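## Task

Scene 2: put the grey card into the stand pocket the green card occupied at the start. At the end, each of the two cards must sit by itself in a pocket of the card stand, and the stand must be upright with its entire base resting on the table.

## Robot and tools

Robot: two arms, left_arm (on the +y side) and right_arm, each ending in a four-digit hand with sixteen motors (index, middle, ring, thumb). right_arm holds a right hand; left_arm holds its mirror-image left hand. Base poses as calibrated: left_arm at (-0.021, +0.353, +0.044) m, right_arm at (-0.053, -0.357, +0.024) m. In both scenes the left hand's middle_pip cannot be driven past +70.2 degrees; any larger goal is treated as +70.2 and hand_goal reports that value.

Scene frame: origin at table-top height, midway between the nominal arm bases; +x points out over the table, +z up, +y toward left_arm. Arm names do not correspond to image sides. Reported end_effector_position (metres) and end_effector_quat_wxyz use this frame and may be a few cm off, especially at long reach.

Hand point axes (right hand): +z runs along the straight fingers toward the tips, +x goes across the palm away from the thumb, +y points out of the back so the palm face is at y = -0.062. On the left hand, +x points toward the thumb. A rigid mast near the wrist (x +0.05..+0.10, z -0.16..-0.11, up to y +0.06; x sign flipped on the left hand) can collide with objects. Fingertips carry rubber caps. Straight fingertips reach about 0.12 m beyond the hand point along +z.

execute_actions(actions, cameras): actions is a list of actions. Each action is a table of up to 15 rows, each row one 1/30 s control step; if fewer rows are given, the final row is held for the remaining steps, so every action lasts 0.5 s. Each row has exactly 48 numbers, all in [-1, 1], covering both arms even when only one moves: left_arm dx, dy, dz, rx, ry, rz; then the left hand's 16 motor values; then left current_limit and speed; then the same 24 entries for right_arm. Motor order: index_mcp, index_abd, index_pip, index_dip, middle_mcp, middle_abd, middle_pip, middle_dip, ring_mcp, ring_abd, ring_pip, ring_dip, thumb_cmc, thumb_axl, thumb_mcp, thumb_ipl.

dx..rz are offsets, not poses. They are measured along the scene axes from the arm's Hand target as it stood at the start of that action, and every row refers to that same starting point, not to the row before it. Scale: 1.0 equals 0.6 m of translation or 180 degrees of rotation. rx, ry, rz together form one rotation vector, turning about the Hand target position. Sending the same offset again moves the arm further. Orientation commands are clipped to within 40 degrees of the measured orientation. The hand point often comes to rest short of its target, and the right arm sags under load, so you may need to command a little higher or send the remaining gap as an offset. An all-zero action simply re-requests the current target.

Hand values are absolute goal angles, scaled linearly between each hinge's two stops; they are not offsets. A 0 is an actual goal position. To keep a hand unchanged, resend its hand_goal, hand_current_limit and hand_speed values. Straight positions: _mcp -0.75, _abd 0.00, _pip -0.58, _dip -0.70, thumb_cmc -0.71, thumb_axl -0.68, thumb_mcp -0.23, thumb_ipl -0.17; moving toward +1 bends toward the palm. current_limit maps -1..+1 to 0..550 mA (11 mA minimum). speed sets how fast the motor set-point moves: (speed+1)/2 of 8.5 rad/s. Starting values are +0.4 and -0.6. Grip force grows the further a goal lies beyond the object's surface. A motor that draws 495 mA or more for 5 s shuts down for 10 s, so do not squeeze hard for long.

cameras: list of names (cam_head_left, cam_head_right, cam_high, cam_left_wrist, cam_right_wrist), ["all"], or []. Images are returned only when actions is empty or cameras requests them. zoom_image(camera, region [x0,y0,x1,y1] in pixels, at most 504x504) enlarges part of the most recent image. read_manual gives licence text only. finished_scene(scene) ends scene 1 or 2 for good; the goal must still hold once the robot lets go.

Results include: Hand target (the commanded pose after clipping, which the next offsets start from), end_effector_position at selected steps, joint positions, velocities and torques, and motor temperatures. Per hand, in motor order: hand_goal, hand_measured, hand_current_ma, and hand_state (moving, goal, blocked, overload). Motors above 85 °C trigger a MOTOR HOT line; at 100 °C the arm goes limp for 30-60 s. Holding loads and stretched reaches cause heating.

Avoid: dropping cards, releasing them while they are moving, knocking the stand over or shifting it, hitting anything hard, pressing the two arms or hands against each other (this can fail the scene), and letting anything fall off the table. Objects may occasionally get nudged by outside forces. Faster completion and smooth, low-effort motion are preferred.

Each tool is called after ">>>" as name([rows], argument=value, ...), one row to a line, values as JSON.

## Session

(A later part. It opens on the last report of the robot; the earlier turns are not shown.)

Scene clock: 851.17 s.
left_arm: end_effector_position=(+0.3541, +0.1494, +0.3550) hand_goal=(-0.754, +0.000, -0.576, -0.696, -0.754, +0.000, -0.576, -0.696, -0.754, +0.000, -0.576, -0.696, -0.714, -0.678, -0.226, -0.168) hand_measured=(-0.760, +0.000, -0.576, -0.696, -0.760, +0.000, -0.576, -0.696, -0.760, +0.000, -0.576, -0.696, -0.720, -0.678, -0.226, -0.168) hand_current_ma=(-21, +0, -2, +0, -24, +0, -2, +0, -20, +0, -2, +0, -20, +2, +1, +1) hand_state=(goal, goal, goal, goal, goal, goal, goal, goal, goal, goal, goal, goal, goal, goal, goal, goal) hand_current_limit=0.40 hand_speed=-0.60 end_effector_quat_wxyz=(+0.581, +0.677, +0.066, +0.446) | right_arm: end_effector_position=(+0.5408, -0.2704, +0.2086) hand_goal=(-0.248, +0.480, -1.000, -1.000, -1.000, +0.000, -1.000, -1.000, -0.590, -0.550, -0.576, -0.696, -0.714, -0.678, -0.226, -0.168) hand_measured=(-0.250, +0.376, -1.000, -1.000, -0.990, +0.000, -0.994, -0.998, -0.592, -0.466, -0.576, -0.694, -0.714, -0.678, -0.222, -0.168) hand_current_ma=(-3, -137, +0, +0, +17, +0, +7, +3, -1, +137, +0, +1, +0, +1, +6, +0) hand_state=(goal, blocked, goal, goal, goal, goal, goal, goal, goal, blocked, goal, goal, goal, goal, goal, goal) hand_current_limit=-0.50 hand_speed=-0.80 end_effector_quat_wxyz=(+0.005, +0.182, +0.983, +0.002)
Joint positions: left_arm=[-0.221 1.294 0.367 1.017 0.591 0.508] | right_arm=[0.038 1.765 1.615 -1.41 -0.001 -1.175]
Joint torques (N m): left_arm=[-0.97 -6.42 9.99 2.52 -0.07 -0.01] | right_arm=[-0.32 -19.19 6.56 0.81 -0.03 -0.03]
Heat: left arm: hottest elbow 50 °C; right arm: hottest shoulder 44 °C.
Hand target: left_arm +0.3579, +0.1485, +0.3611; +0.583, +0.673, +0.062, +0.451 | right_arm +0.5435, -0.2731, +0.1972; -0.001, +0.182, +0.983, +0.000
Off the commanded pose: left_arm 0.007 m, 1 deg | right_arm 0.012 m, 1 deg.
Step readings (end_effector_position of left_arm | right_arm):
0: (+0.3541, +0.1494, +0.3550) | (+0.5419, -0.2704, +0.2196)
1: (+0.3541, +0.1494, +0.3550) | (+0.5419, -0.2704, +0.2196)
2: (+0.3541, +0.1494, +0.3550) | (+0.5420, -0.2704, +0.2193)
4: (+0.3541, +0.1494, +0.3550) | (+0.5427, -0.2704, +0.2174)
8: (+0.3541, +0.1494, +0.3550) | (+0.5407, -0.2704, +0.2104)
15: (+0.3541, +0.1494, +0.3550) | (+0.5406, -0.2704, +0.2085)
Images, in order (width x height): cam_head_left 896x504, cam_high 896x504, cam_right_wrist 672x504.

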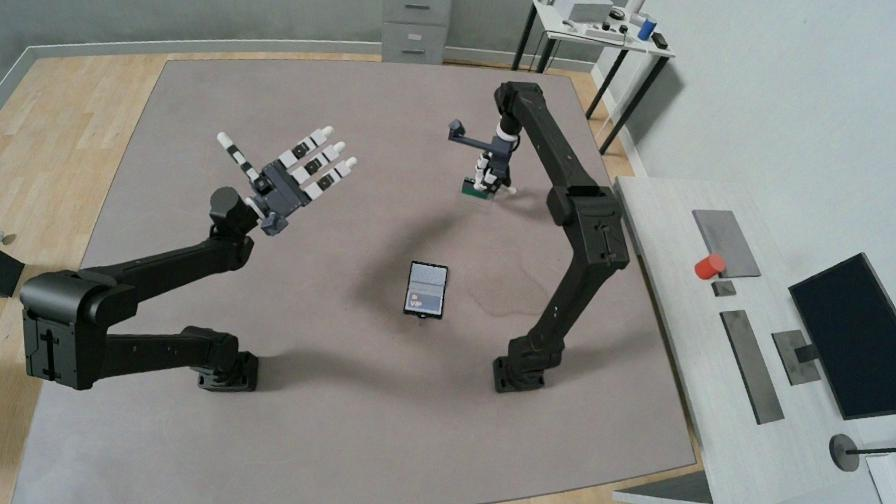

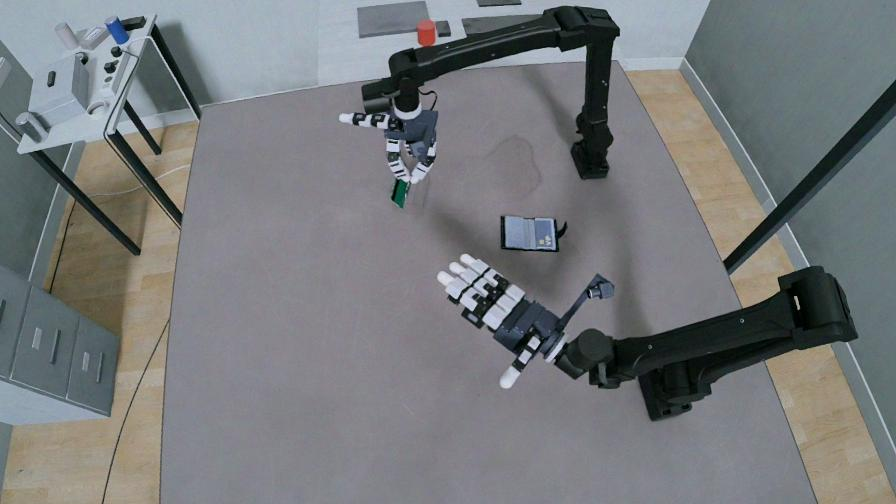

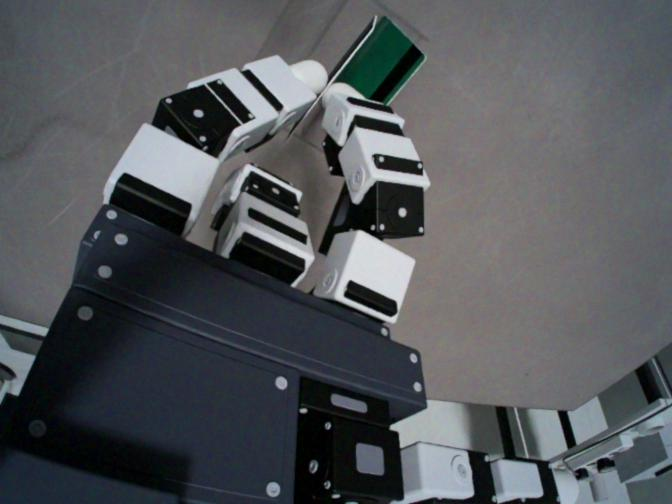

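>>> execute_actions([
  [[0,0,0,0,0,0,-0.754,0,-0.576,-0.696,-0.754,0,-0.576,-0.696,-0.754,0,-0.576,-0.696,-0.714,-0.678,-0.226,-0.168,0.4,-0.6,0,0,-0.008,0,0,0,-0.247,0.48,-1,-1,-1,0,-1,-1,-0.589,-0.55,-0.576,-0.696,-0.714,-0.678,-0.226,-0.168,-0.5,-0.8],[0,0,0,0,0,0,-0.754,0,-0.576,-0.696,-0.754,0,-0.576,-0.696,-0.754,0,-0.576,-0.696,-0.714,-0.678,-0.226,-0.168,0.4,-0.6,0,0,-0.022,0,0,0,-0.247,0.48,-1,-1,-1,0,-1,-1,-0.589,-0.55,-0.576,-0.696,-0.714,-0.678,-0.226,-0.168,-0.5,-0.8]],
], cameras=["cam_head_left","cam_right_wrist","cam_high"])

>>> zoom_image(camera="cam_right_wrist", region=[280, 0, 440, 150])

>>> zoom_image(camera="cam_head_left", region=[455, 170, 495, 210])

>>> zoom_image(camera="cam_high", region=[386, 170, 436, 220])

Scene clock: 858.63 s.
left_arm: end_effector_position=(+0.3541, +0.1494, +0.3550) hand_goal=(-0.754, +0.000, -0.576, -0.696, -0.754, +0.000, -0.576, -0.696, -0.754, +0.000, -0.576, -0.696, -0.714, -0.678, -0.226, -0.168) hand_measured=(-0.760, +0.000, -0.576, -0.696, -0.760, +0.000, -0.576, -0.696, -0.760, +0.000, -0.576, -0.696, -0.720, -0.678, -0.226, -0.168) hand_current_ma=(-21, +0, -2, +0, -24, +0, -2, +0, -20, +0, -2, +0, -20, +2, +1, +1) hand_state=(goal, goal, goal, goal, goal, goal, goal, goal, goal, goal, goal, goal, goal, goal, goal, goal) hand_current_limit=0.40 hand_speed=-0.60 end_effector_quat_wxyz=(+0.581, +0.677, +0.066, +0.446) | right_arm: end_effector_position=(+0.5409, -0.2704, +0.1976) hand_goal=(-0.248, +0.480, -1.000, -1.000, -1.000, +0.000, -1.000, -1.000, -0.590, -0.550, -0.576, -0.696, -0.714, -0.678, -0.226, -0.168) hand_measured=(-0.250, +0.376, -1.000, -1.000, -0.990, +0.000, -0.994, -0.998, -0.592, -0.466, -0.576, -0.694, -0.714, -0.678, -0.222, -0.168) hand_current_ma=(-3, -138, +0, +0, +17, +0, +7, +3, -1, +137, +0, +1, +0, +1, +6, +0) hand_state=(goal, blocked, goal, goal, goal, goal, goal, goal, goal, blocked, goal, goal, goal, goal, goal, goal) hand_current_limit=-0.50 hand_speed=-0.80 end_effector_quat_wxyz=(+0.007, +0.182, +0.983, +0.002)
Joint positions: left_arm=[-0.221 1.294 0.367 1.017 0.591 0.508] | right_arm=[0.038 1.768 1.589 -1.377 -0.001 -1.175]
Joint torques (N m): left_arm=[-1.08 -6.18 9.98 2.5 -0.06 0.02] | right_arm=[-0.38 -19.02 6.53 0.77 -0.03 -0.04]
Heat: left arm: hottest elbow 50 °C; right arm: hottest shoulder 44 °C.
Hand target: left_arm +0.3579, +0.1485, +0.3611; +0.583, +0.673, +0.062, +0.451 | right_arm +0.5435, -0.2731, +0.1840; -0.001, +0.182, +0.983, +0.000
Off the commanded pose: left_arm 0.007 m, 1 deg | right_arm 0.014 m, 1 deg.
Step readings (end_effector_position of left_arm | right_arm):
0: (+0.3541, +0.1494, +0.3550) | (+0.5408, -0.2704, +0.2086)
1: (+0.3541, +0.1494, +0.3550) | (+0.5408, -0.2704, +0.2086)
2: (+0.3541, +0.1494, +0.3550) | (+0.5410, -0.2704, +0.2085)
4: (+0.3541, +0.1494, +0.3550) | (+0.5418, -0.2704, +0.2067)
8: (+0.3541, +0.1494, +0.3550) | (+0.5404, -0.2704, +0.2004)
15: (+0.3541, +0.1494, +0.3550) | (+0.5407, -0.2704, +0.1976)
Images, in order (width x height): cam_head_left 896x504, cam_high 896x504, cam_right_wrist 672x504.

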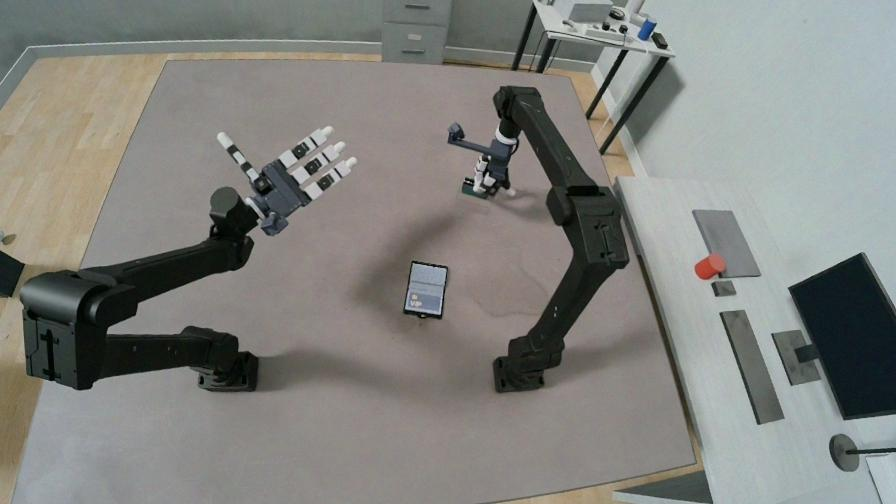

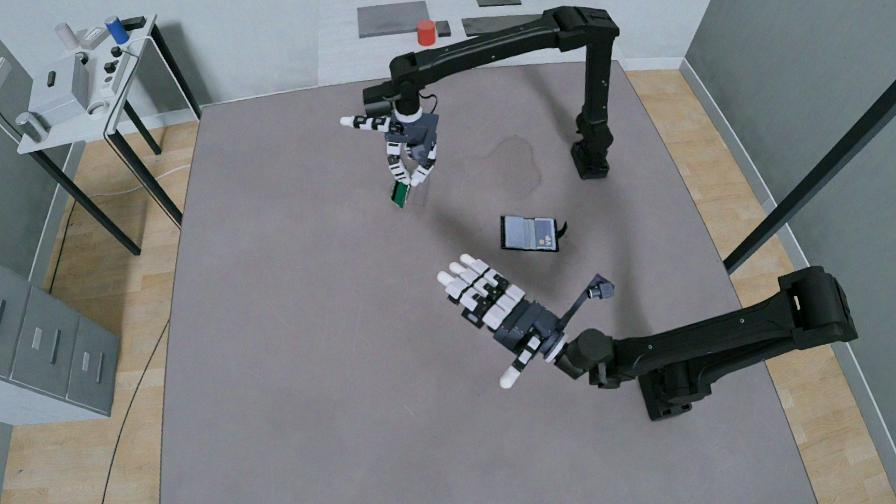

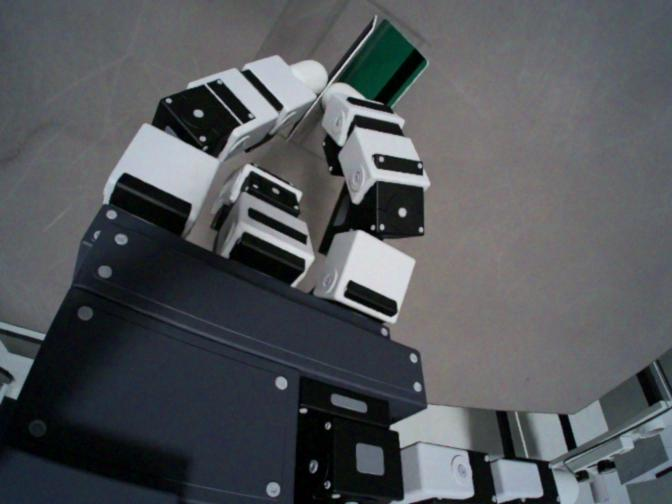

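Scaled by 3.150 from the camera's 672x504 image, which has a finer 960x720 frame.

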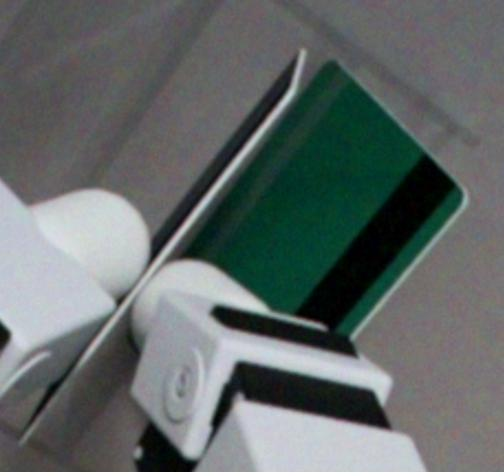

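Scaled by 12.600 from the camera's 896x504 image, which has a finer 1280x720 frame.

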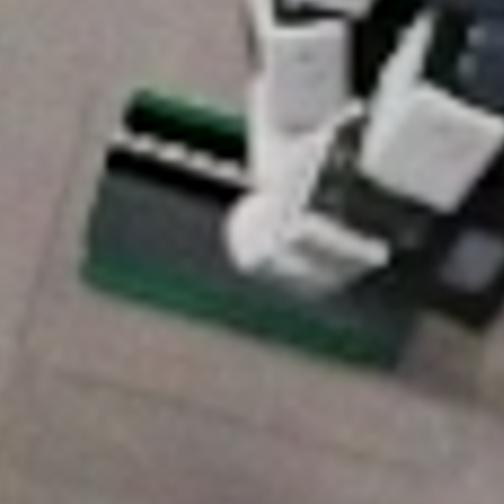

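Scaled by 10.080 from the camera's 896x504 image, which has a finer 1280x720 frame.

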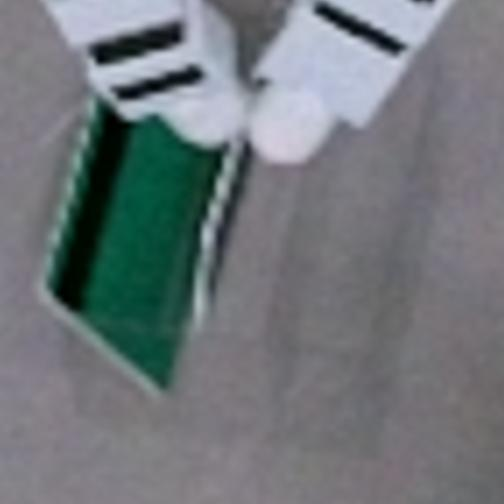

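>>> execute_actions([
  [[0,0,0,0,0,0,-0.754,0,-0.576,-0.696,-0.754,0,-0.576,-0.696,-0.754,0,-0.576,-0.696,-0.714,-0.678,-0.226,-0.168,0.4,-0.6,0,0,-0.008,0,0,0,-0.247,0.48,-1,-1,-1,0,-1,-1,-0.589,-0.55,-0.576,-0.696,-0.714,-0.678,-0.226,-0.168,-0.5,-0.8],[0,0,0,0,0,0,-0.754,0,-0.576,-0.696,-0.754,0,-0.576,-0.696,-0.754,0,-0.576,-0.696,-0.714,-0.678,-0.226,-0.168,0.4,-0.6,0,0,-0.025,0,0,0,-0.247,0.48,-1,-1,-1,0,-1,-1,-0.589,-0.55,-0.576,-0.696,-0.714,-0.678,-0.226,-0.168,-0.5,-0.8]],
], cameras=["cam_head_left","cam_right_wrist","cam_high"])

>>> zoom_image(camera="cam_right_wrist", region=[280, 0, 440, 150])

>>> zoom_image(camera="cam_head_left", region=[455, 170, 495, 210])

>>> zoom_image(camera="cam_high", region=[386, 170, 436, 220])

Scene clock: 865.47 s.
left_arm: end_effector_position=(+0.3541, +0.1494, +0.3550) hand_goal=(-0.754, +0.000, -0.576, -0.696, -0.754, +0.000, -0.576, -0.696, -0.754, +0.000, -0.576, -0.696, -0.714, -0.678, -0.226, -0.168) hand_measured=(-0.760, +0.000, -0.576, -0.696, -0.760, +0.000, -0.576, -0.696, -0.760, +0.000, -0.576, -0.696, -0.720, -0.678, -0.226, -0.168) hand_current_ma=(-21, +0, -2, +0, -24, +0, -2, +0, -20, +0, -2, +0, -20, +2, +1, +1) hand_state=(goal, goal, goal, goal, goal, goal, goal, goal, goal, goal, goal, goal, goal, goal, goal, goal) hand_current_limit=0.40 hand_speed=-0.60 end_effector_quat_wxyz=(+0.581, +0.677, +0.066, +0.446) | right_arm: end_effector_position=(+0.5411, -0.2704, +0.1817) hand_goal=(-0.248, +0.480, -1.000, -1.000, -1.000, +0.000, -1.000, -1.000, -0.590, -0.550, -0.576, -0.696, -0.714, -0.678, -0.226, -0.168) hand_measured=(-0.250, +0.376, -1.000, -1.000, -0.990, +0.000, -0.994, -0.998, -0.592, -0.466, -0.576, -0.694, -0.714, -0.678, -0.222, -0.168) hand_current_ma=(-3, -138, +0, +0, +17, +0, +7, +3, -1, +137, +0, +1, +0, +1, +6, +0) hand_state=(goal, blocked, goal, goal, goal, goal, goal, goal, goal, blocked, goal, goal, goal, goal, goal, goal) hand_current_limit=-0.50 hand_speed=-0.80 end_effector_quat_wxyz=(+0.006, +0.182, +0.983, +0.002)
Joint positions: left_arm=[-0.221 1.294 0.367 1.017 0.591 0.508] | right_arm=[0.038 1.778 1.561 -1.34 -0.001 -1.175]
Joint torques (N m): left_arm=[-1.14 -6.42 9.89 2.44 -0.06 0.02] | right_arm=[-0.38 -19.31 6.52 0.79 -0.03 -0.03]
Heat: left arm: hottest elbow 50 °C; right arm: hottest shoulder 44 °C.
Hand target: left_arm +0.3579, +0.1485, +0.3611; +0.583, +0.673, +0.062, +0.451 | right_arm +0.5435, -0.2731, +0.1691; -0.001, +0.182, +0.983, +0.000
Off the commanded pose: left_arm 0.007 m, 1 deg | right_arm 0.013 m, 1 deg.
Step readings (end_effector_position of left_arm | right_arm):
0: (+0.3541, +0.1494, +0.3550) | (+0.5409, -0.2704, +0.1976)
1: (+0.3541, +0.1494, +0.3550) | (+0.5409, -0.2704, +0.1976)
2: (+0.3541, +0.1494, +0.3550) | (+0.5411, -0.2704, +0.1974)
4: (+0.3541, +0.1494, +0.3550) | (+0.5420, -0.2704, +0.1956)
8: (+0.3541, +0.1494, +0.3550) | (+0.5407, -0.2704, +0.1879)
15: (+0.3541, +0.1494, +0.3550) | (+0.5409, -0.2704, +0.1816)
Images, in order (width x height): cam_head_left 896x504, cam_high 896x504, cam_right_wrist 672x504.

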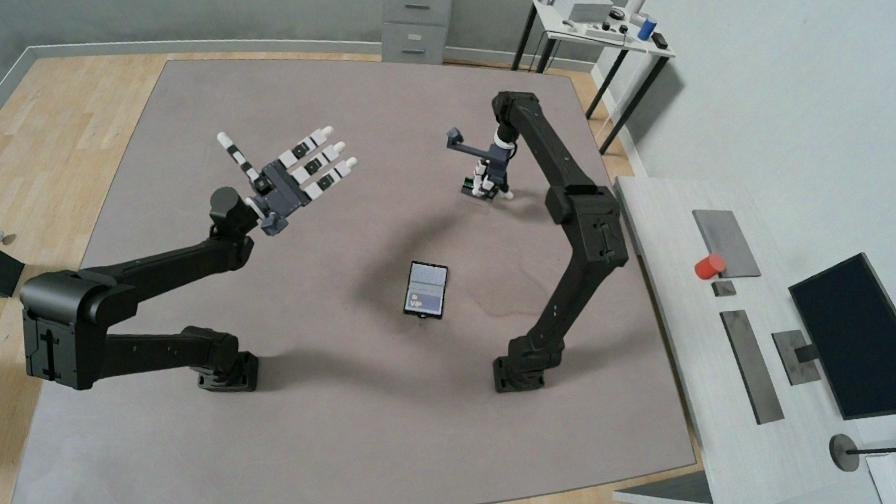

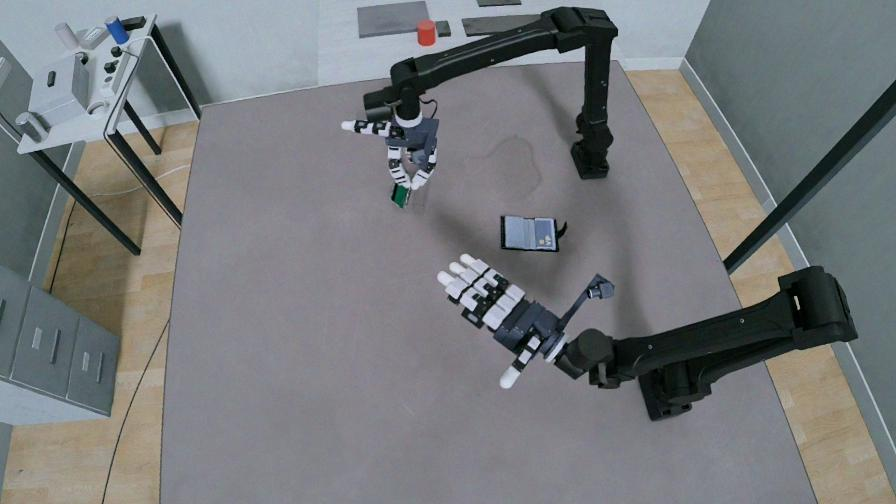

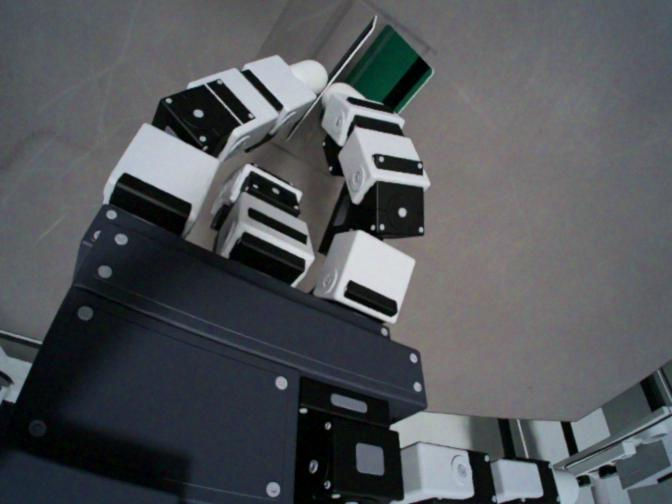

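Scaled by 3.150 from the camera's 672x504 image, which has a finer 960x720 frame.

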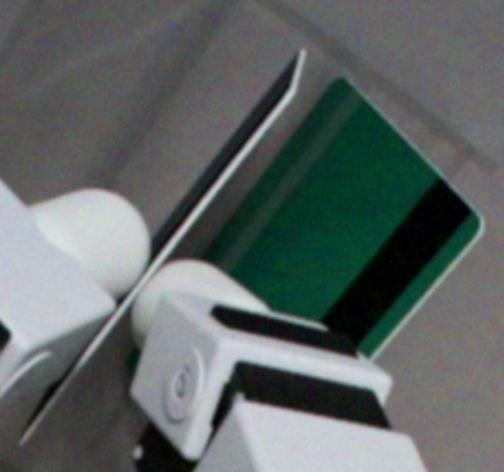

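Scaled by 12.600 from the camera's 896x504 image, which has a finer 1280x720 frame.

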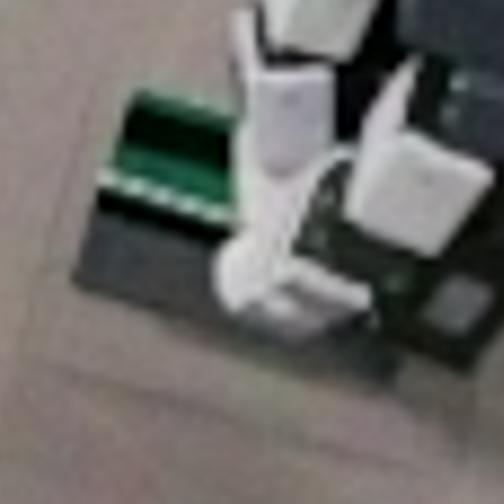

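Scaled by 10.080 from the camera's 896x504 image, which has a finer 1280x720 frame.

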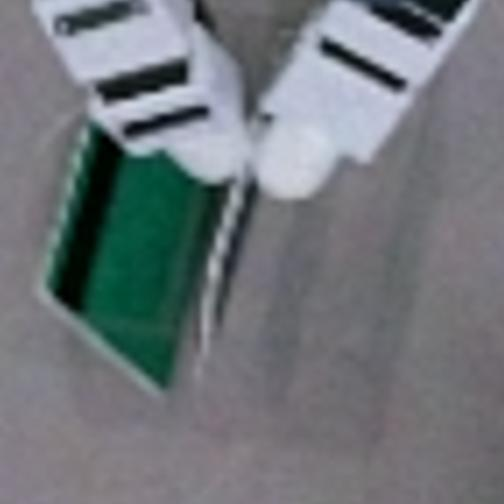

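>>> execute_actions([
  [[0,0,0,0,0,0,-0.754,0,-0.576,-0.696,-0.754,0,-0.576,-0.696,-0.754,0,-0.576,-0.696,-0.714,-0.678,-0.226,-0.168,0.4,-0.6,0,0,0,0,0,0,-0.247,0.34,-1,-1,-1,0,-1,-1,-0.589,-0.44,-0.576,-0.696,-0.714,-0.678,-0.226,-0.168,-0.2,-0.93]],
  [[0,0,0,0,0,0,-0.754,0,-0.576,-0.696,-0.754,0,-0.576,-0.696,-0.754,0,-0.576,-0.696,-0.714,-0.678,-0.226,-0.168,0.4,-0.6,0,0,0,0,0,0,-0.247,0.27,-1,-1,-1,0,-1,-1,-0.589,-0.38,-0.576,-0.696,-0.714,-0.678,-0.226,-0.168,-0.2,-0.93]],
], cameras=["cam_head_left","cam_right_wrist","cam_high","cam_head_right"])

>>> zoom_image(camera="cam_right_wrist", region=[280, 0, 440, 150])

>>> zoom_image(camera="cam_head_left", region=[455, 170, 495, 210])

>>> zoom_image(camera="cam_high", region=[386, 170, 436, 220])

Scene clock: 876.37 s.
left_arm: end_effector_position=(+0.3541, +0.1494, +0.3550) hand_goal=(-0.754, +0.000, -0.576, -0.696, -0.754, +0.000, -0.576, -0.696, -0.754, +0.000, -0.576, -0.696, -0.714, -0.678, -0.226, -0.168) hand_measured=(-0.760, +0.000, -0.576, -0.696, -0.760, +0.000, -0.576, -0.696, -0.760, +0.000, -0.576, -0.696, -0.720, -0.678, -0.226, -0.168) hand_current_ma=(-21, +0, -2, +0, -24, +0, -2, +0, -20, +0, -2, +0, -20, +2, +1, +1) hand_state=(goal, goal, goal, goal, goal, goal, goal, goal, goal, goal, goal, goal, goal, goal, goal, goal) hand_current_limit=0.40 hand_speed=-0.60 end_effector_quat_wxyz=(+0.581, +0.677, +0.066, +0.446) | right_arm: end_effector_position=(+0.5411, -0.2704, +0.1817) hand_goal=(-0.248, +0.270, -1.000, -1.000, -1.000, +0.000, -1.000, -1.000, -0.590, -0.380, -0.576, -0.696, -0.714, -0.678, -0.226, -0.168) hand_measured=(-0.250, +0.272, -1.000, -1.000, -0.990, +0.000, -0.994, -0.998, -0.592, -0.382, -0.576, -0.694, -0.714, -0.678, -0.222, -0.168) hand_current_ma=(-3, +2, +0, +0, +17, +0, +7, +3, -1, -1, +0, +1, +0, +1, +6, +0) hand_state=(goal, goal, goal, goal, goal, goal, goal, goal, goal, goal, goal, goal, goal, goal, goal, goal) hand_current_limit=-0.20 hand_speed=-0.93 end_effector_quat_wxyz=(+0.006, +0.182, +0.983, +0.002)
Joint positions: left_arm=[-0.221 1.294 0.367 1.017 0.591 0.508] | right_arm=[0.038 1.778 1.561 -1.34 -0.001 -1.175]
Joint torques (N m): left_arm=[-0.73 -6.53 9.94 2.51 -0.07 0.01] | right_arm=[-0.32 -19.08 6.52 0.75 -0.04 -0.02]
Heat: left arm: hottest elbow 50 °C; right arm: hottest shoulder 43 °C.
Hand target: left_arm +0.3579, +0.1485, +0.3611; +0.583, +0.673, +0.062, +0.451 | right_arm +0.5435, -0.2731, +0.1691; -0.001, +0.182, +0.983, +0.000
Off the commanded pose: left_arm 0.007 m, 1 deg | right_arm 0.013 m, 1 deg.
Step readings (end_effector_position of left_arm | right_arm):
0: (+0.3541, +0.1494, +0.3550) | (+0.5411, -0.2704, +0.1817)
1: (+0.3541, +0.1494, +0.3550) | (+0.5411, -0.2704, +0.1817)
2: (+0.3541, +0.1494, +0.3550) | (+0.5411, -0.2704, +0.1817)
4: (+0.3541, +0.1494, +0.3550) | (+0.5411, -0.2704, +0.1817)
8: (+0.3541, +0.1494, +0.3550) | (+0.5411, -0.2704, +0.1817)
15: (+0.3541, +0.1494, +0.3550) | (+0.5411, -0.2704, +0.1817)
16: (+0.3541, +0.1494, +0.3550) | (+0.5411, -0.2704, +0.1817)
17: (+0.3541, +0.1494, +0.3550) | (+0.5411, -0.2704, +0.1817)
19: (+0.3541, +0.1494, +0.3550) | (+0.5411, -0.2704, +0.1817)
23: (+0.3541, +0.1494, +0.3550) | (+0.5411, -0.2704, +0.1817)
30: (+0.3541, +0.1494, +0.3550) | (+0.5411, -0.2704, +0.1817)
Images, in order (width x height): cam_head_left 896x504, cam_head_right 896x504, cam_high 896x504, cam_right_wrist 672x504.

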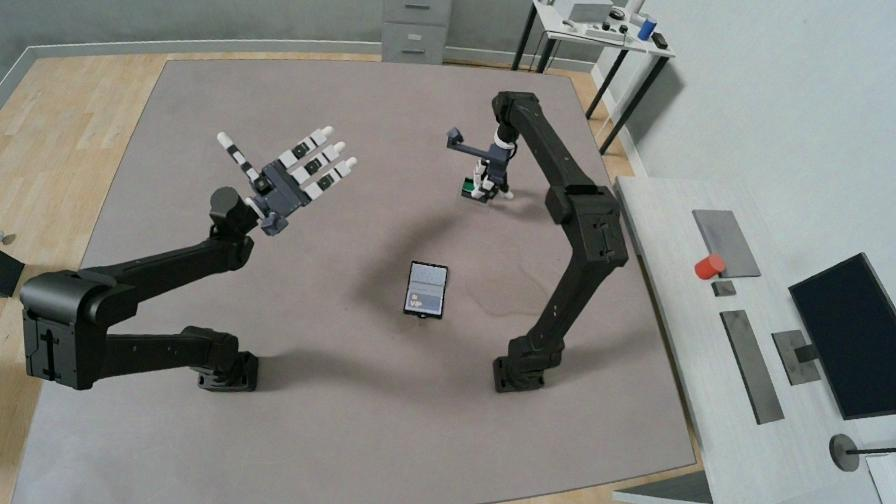

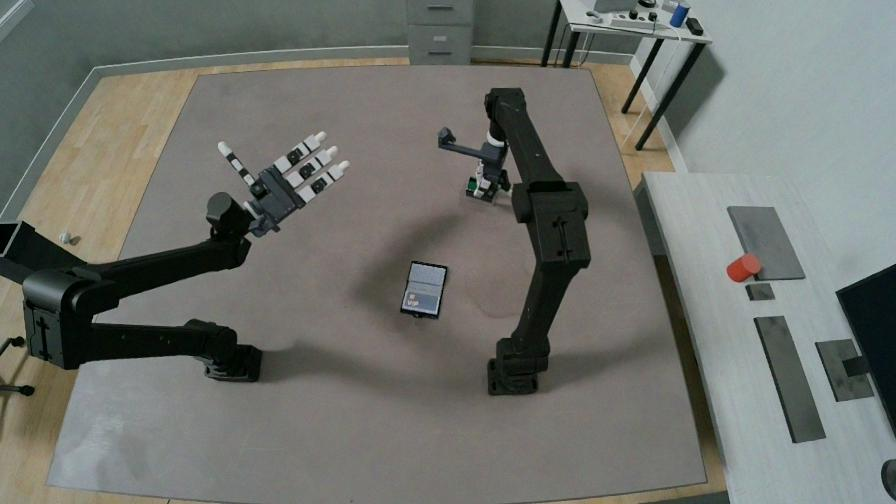

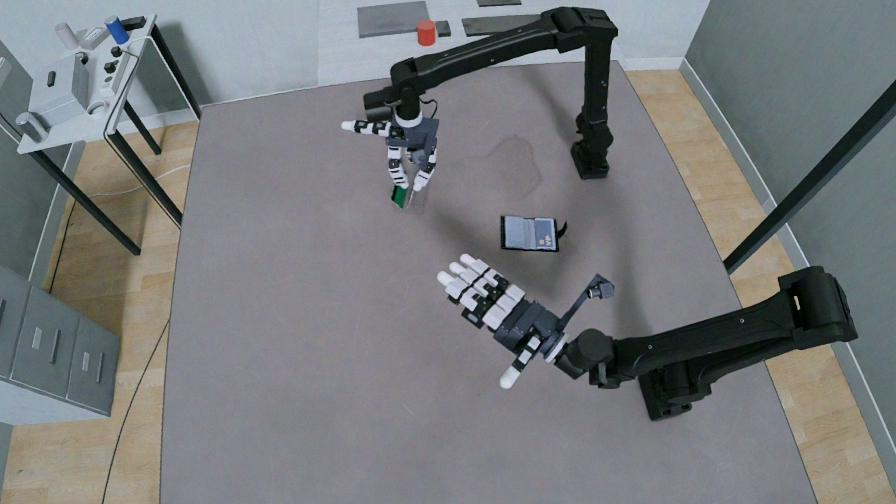

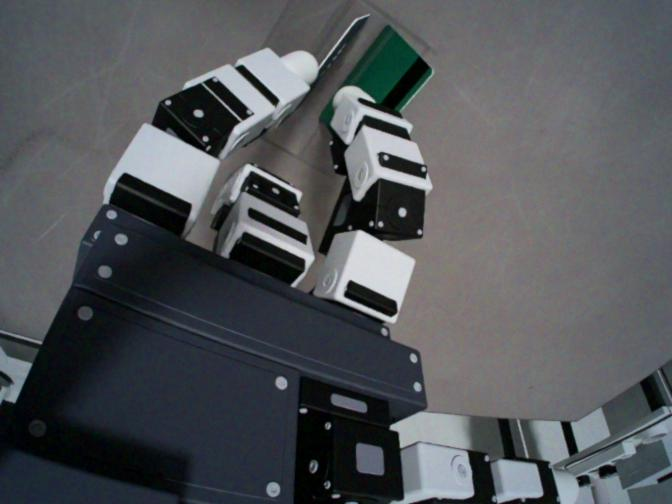

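Scaled by 3.150 from the camera's 672x504 image, which has a finer 960x720 frame.

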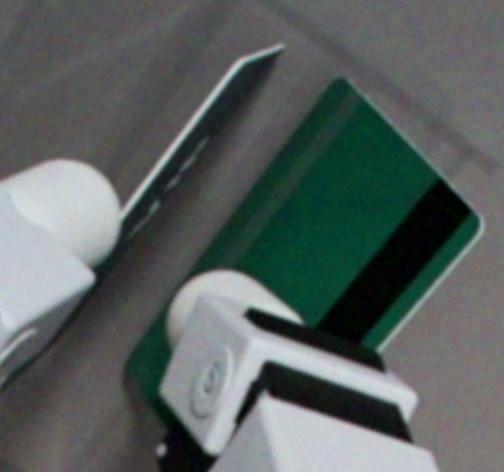

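Scaled by 12.600 from the camera's 896x504 image, which has a finer 1280x720 frame.

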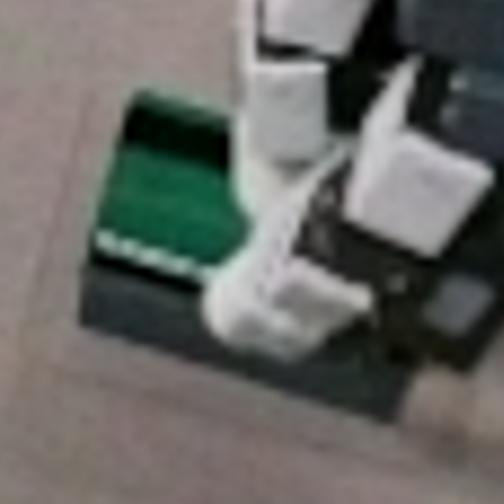

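Scaled by 10.080 from the camera's 896x504 image, which has a finer 1280x720 frame.

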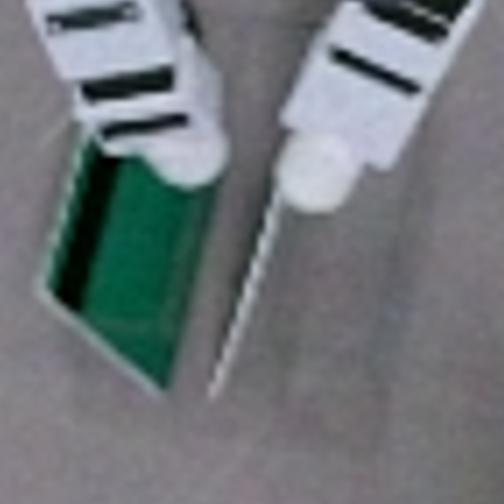

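>>> execute_actions([
  [[0,0,0,0,0,0,-0.754,0,-0.576,-0.696,-0.754,0,-0.576,-0.696,-0.754,0,-0.576,-0.696,-0.714,-0.678,-0.226,-0.168,0.4,-0.6,0,0,0.03,0,0,0,-0.247,0.27,-1,-1,-1,0,-1,-1,-0.589,-0.38,-0.576,-0.696,-0.714,-0.678,-0.226,-0.168,-0.2,-0.93],[0,0,0,0,0,0,-0.754,0,-0.576,-0.696,-0.754,0,-0.576,-0.696,-0.754,0,-0.576,-0.696,-0.714,-0.678,-0.226,-0.168,0.4,-0.6,0.01,0,0.055,0,-0.009,0,-0.247,0.27,-1,-1,-1,0,-1,-1,-0.589,-0.38,-0.576,-0.696,-0.714,-0.678,-0.226,-0.168,-0.2,-0.93],[0,0,0,0,0,0,-0.754,0,-0.576,-0.696,-0.754,0,-0.576,-0.696,-0.754,0,-0.576,-0.696,-0.714,-0.678,-0.226,-0.168,0.4,-0.6,0.015,0,0.075,0,-0.018,0,-0.247,0.27,-1,-1,-1,0,-1,-1,-0.589,-0.38,-0.576,-0.696,-0.714,-0.678,-0.226,-0.168,-0.2,-0.93]],
], cameras=["cam_head_left","cam_right_wrist","cam_high"])

>>> zoom_image(camera="cam_right_wrist", region=[280, 0, 440, 150])

>>> zoom_image(camera="cam_head_left", region=[455, 170, 495, 210])

Scene clock: 884.73 s.
left_arm: end_effector_position=(+0.3541, +0.1494, +0.3550) hand_goal=(-0.754, +0.000, -0.576, -0.696, -0.754, +0.000, -0.576, -0.696, -0.754, +0.000, -0.576, -0.696, -0.714, -0.678, -0.226, -0.168) hand_measured=(-0.760, +0.000, -0.576, -0.696, -0.760, +0.000, -0.576, -0.696, -0.760, +0.000, -0.576, -0.696, -0.720, -0.678, -0.226, -0.168) hand_current_ma=(-21, +0, -2, +0, -24, +0, -2, +0, -20, +0, -2, +0, -20, +2, +1, +1) hand_state=(goal, goal, goal, goal, goal, goal, goal, goal, goal, goal, goal, goal, goal, goal, goal, goal) hand_current_limit=0.40 hand_speed=-0.60 end_effector_quat_wxyz=(+0.581, +0.677, +0.066, +0.446) | right_arm: end_effector_position=(+0.5413, -0.2704, +0.1920) hand_goal=(-0.248, +0.270, -1.000, -1.000, -1.000, +0.000, -1.000, -1.000, -0.590, -0.380, -0.576, -0.696, -0.714, -0.678, -0.226, -0.168) hand_measured=(-0.250, +0.272, -1.000, -1.000, -0.990, +0.000, -0.994, -0.998, -0.592, -0.382, -0.576, -0.694, -0.714, -0.678, -0.222, -0.168) hand_current_ma=(-3, +2, +0, +0, +17, +0, +7, +3, -1, -1, +0, +1, +0, +1, +6, +0) hand_state=(goal, goal, goal, goal, goal, goal, goal, goal, goal, goal, goal, goal, goal, goal, goal, goal) hand_current_limit=-0.20 hand_speed=-0.93 end_effector_quat_wxyz=(+0.007, +0.182, +0.983, +0.002)
Joint positions: left_arm=[-0.221 1.294 0.367 1.017 0.591 0.508] | right_arm=[0.038 1.772 1.58 -1.364 -0.001 -1.175]
Joint torques (N m): left_arm=[-0.91 -6.48 9.95 2.5 -0.06 0.01] | right_arm=[-0.26 -22.3 9.51 0.05 0.02 -0.03]
Heat: left arm: hottest elbow 50 °C; right arm: hottest elbow 43 °C.
Hand target: left_arm +0.3579, +0.1485, +0.3611; +0.583, +0.673, +0.062, +0.451 | right_arm +0.5524, -0.2731, +0.2140; +0.027, +0.182, +0.983, +0.005
Off the commanded pose: left_arm 0.007 m, 1 deg | right_arm 0.025 m, 2 deg.
Step readings (end_effector_position of left_arm | right_arm):
0: (+0.3541, +0.1494, +0.3550) | (+0.5411, -0.2704, +0.1817)
1: (+0.3541, +0.1494, +0.3550) | (+0.5411, -0.2704, +0.1817)
2: (+0.3541, +0.1494, +0.3550) | (+0.5411, -0.2704, +0.1817)
4: (+0.3541, +0.1494, +0.3550) | (+0.5396, -0.2705, +0.1813)
8: (+0.3541, +0.1494, +0.3550) | (+0.5379, -0.2705, +0.1826)
15: (+0.3541, +0.1494, +0.3550) | (+0.5412, -0.2704, +0.1903)
Images, in order (width x height): cam_head_left 896x504, cam_high 896x504, cam_right_wrist 672x504.

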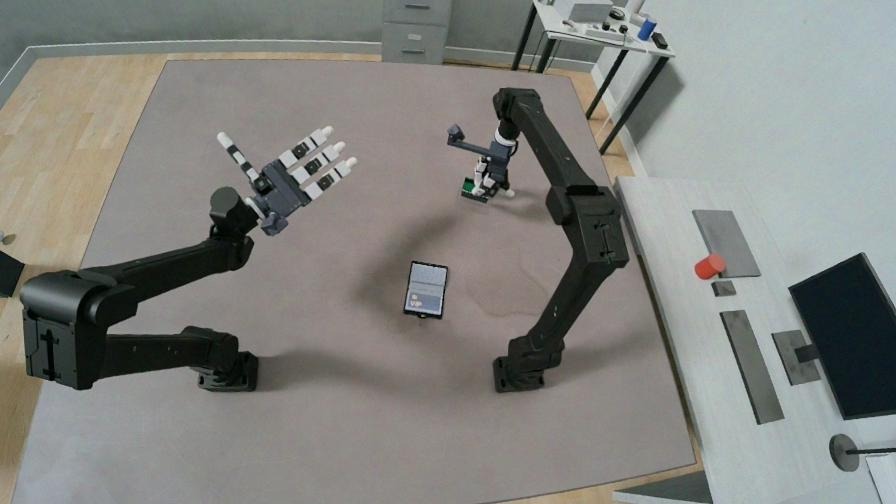

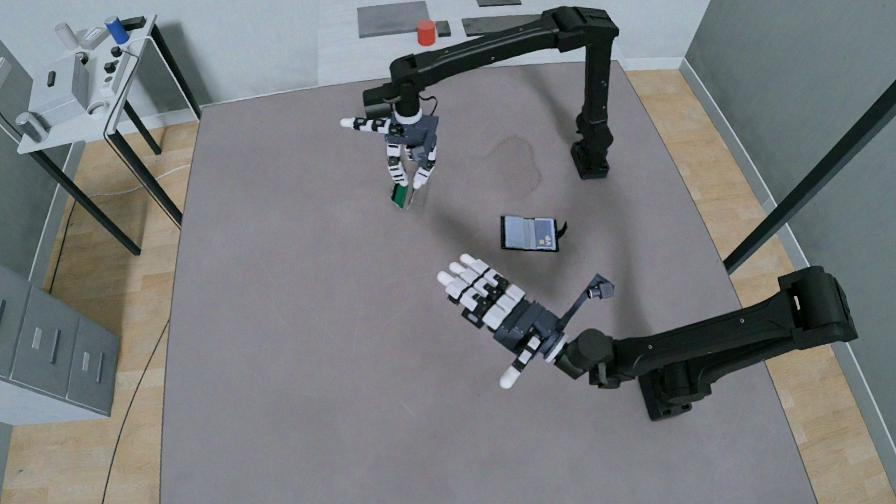

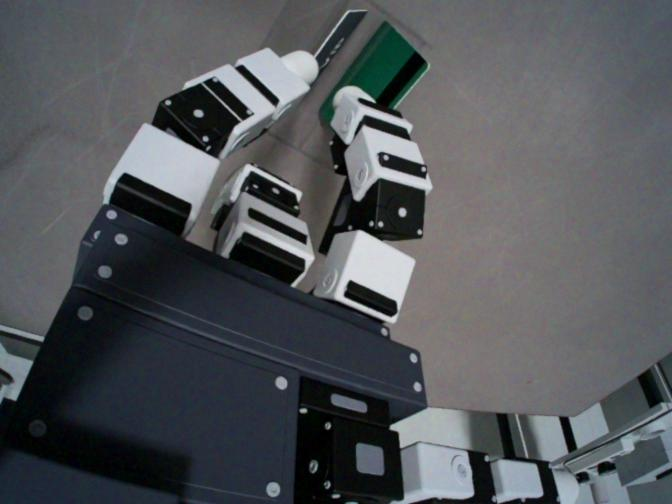

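Scaled by 3.150 from the camera's 672x504 image, which has a finer 960x720 frame.

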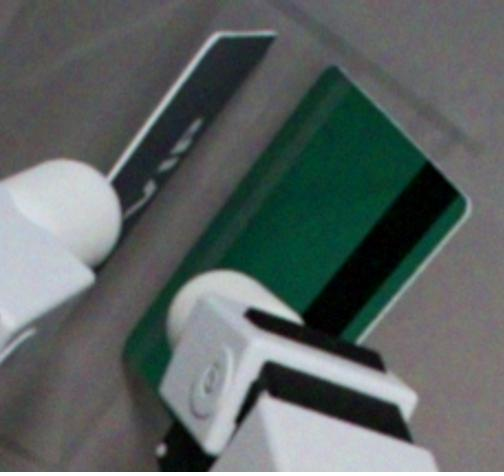

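Scaled by 12.600 from the camera's 896x504 image, which has a finer 1280x720 frame.

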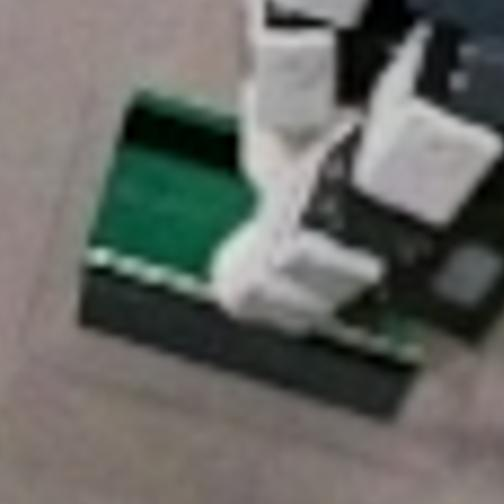

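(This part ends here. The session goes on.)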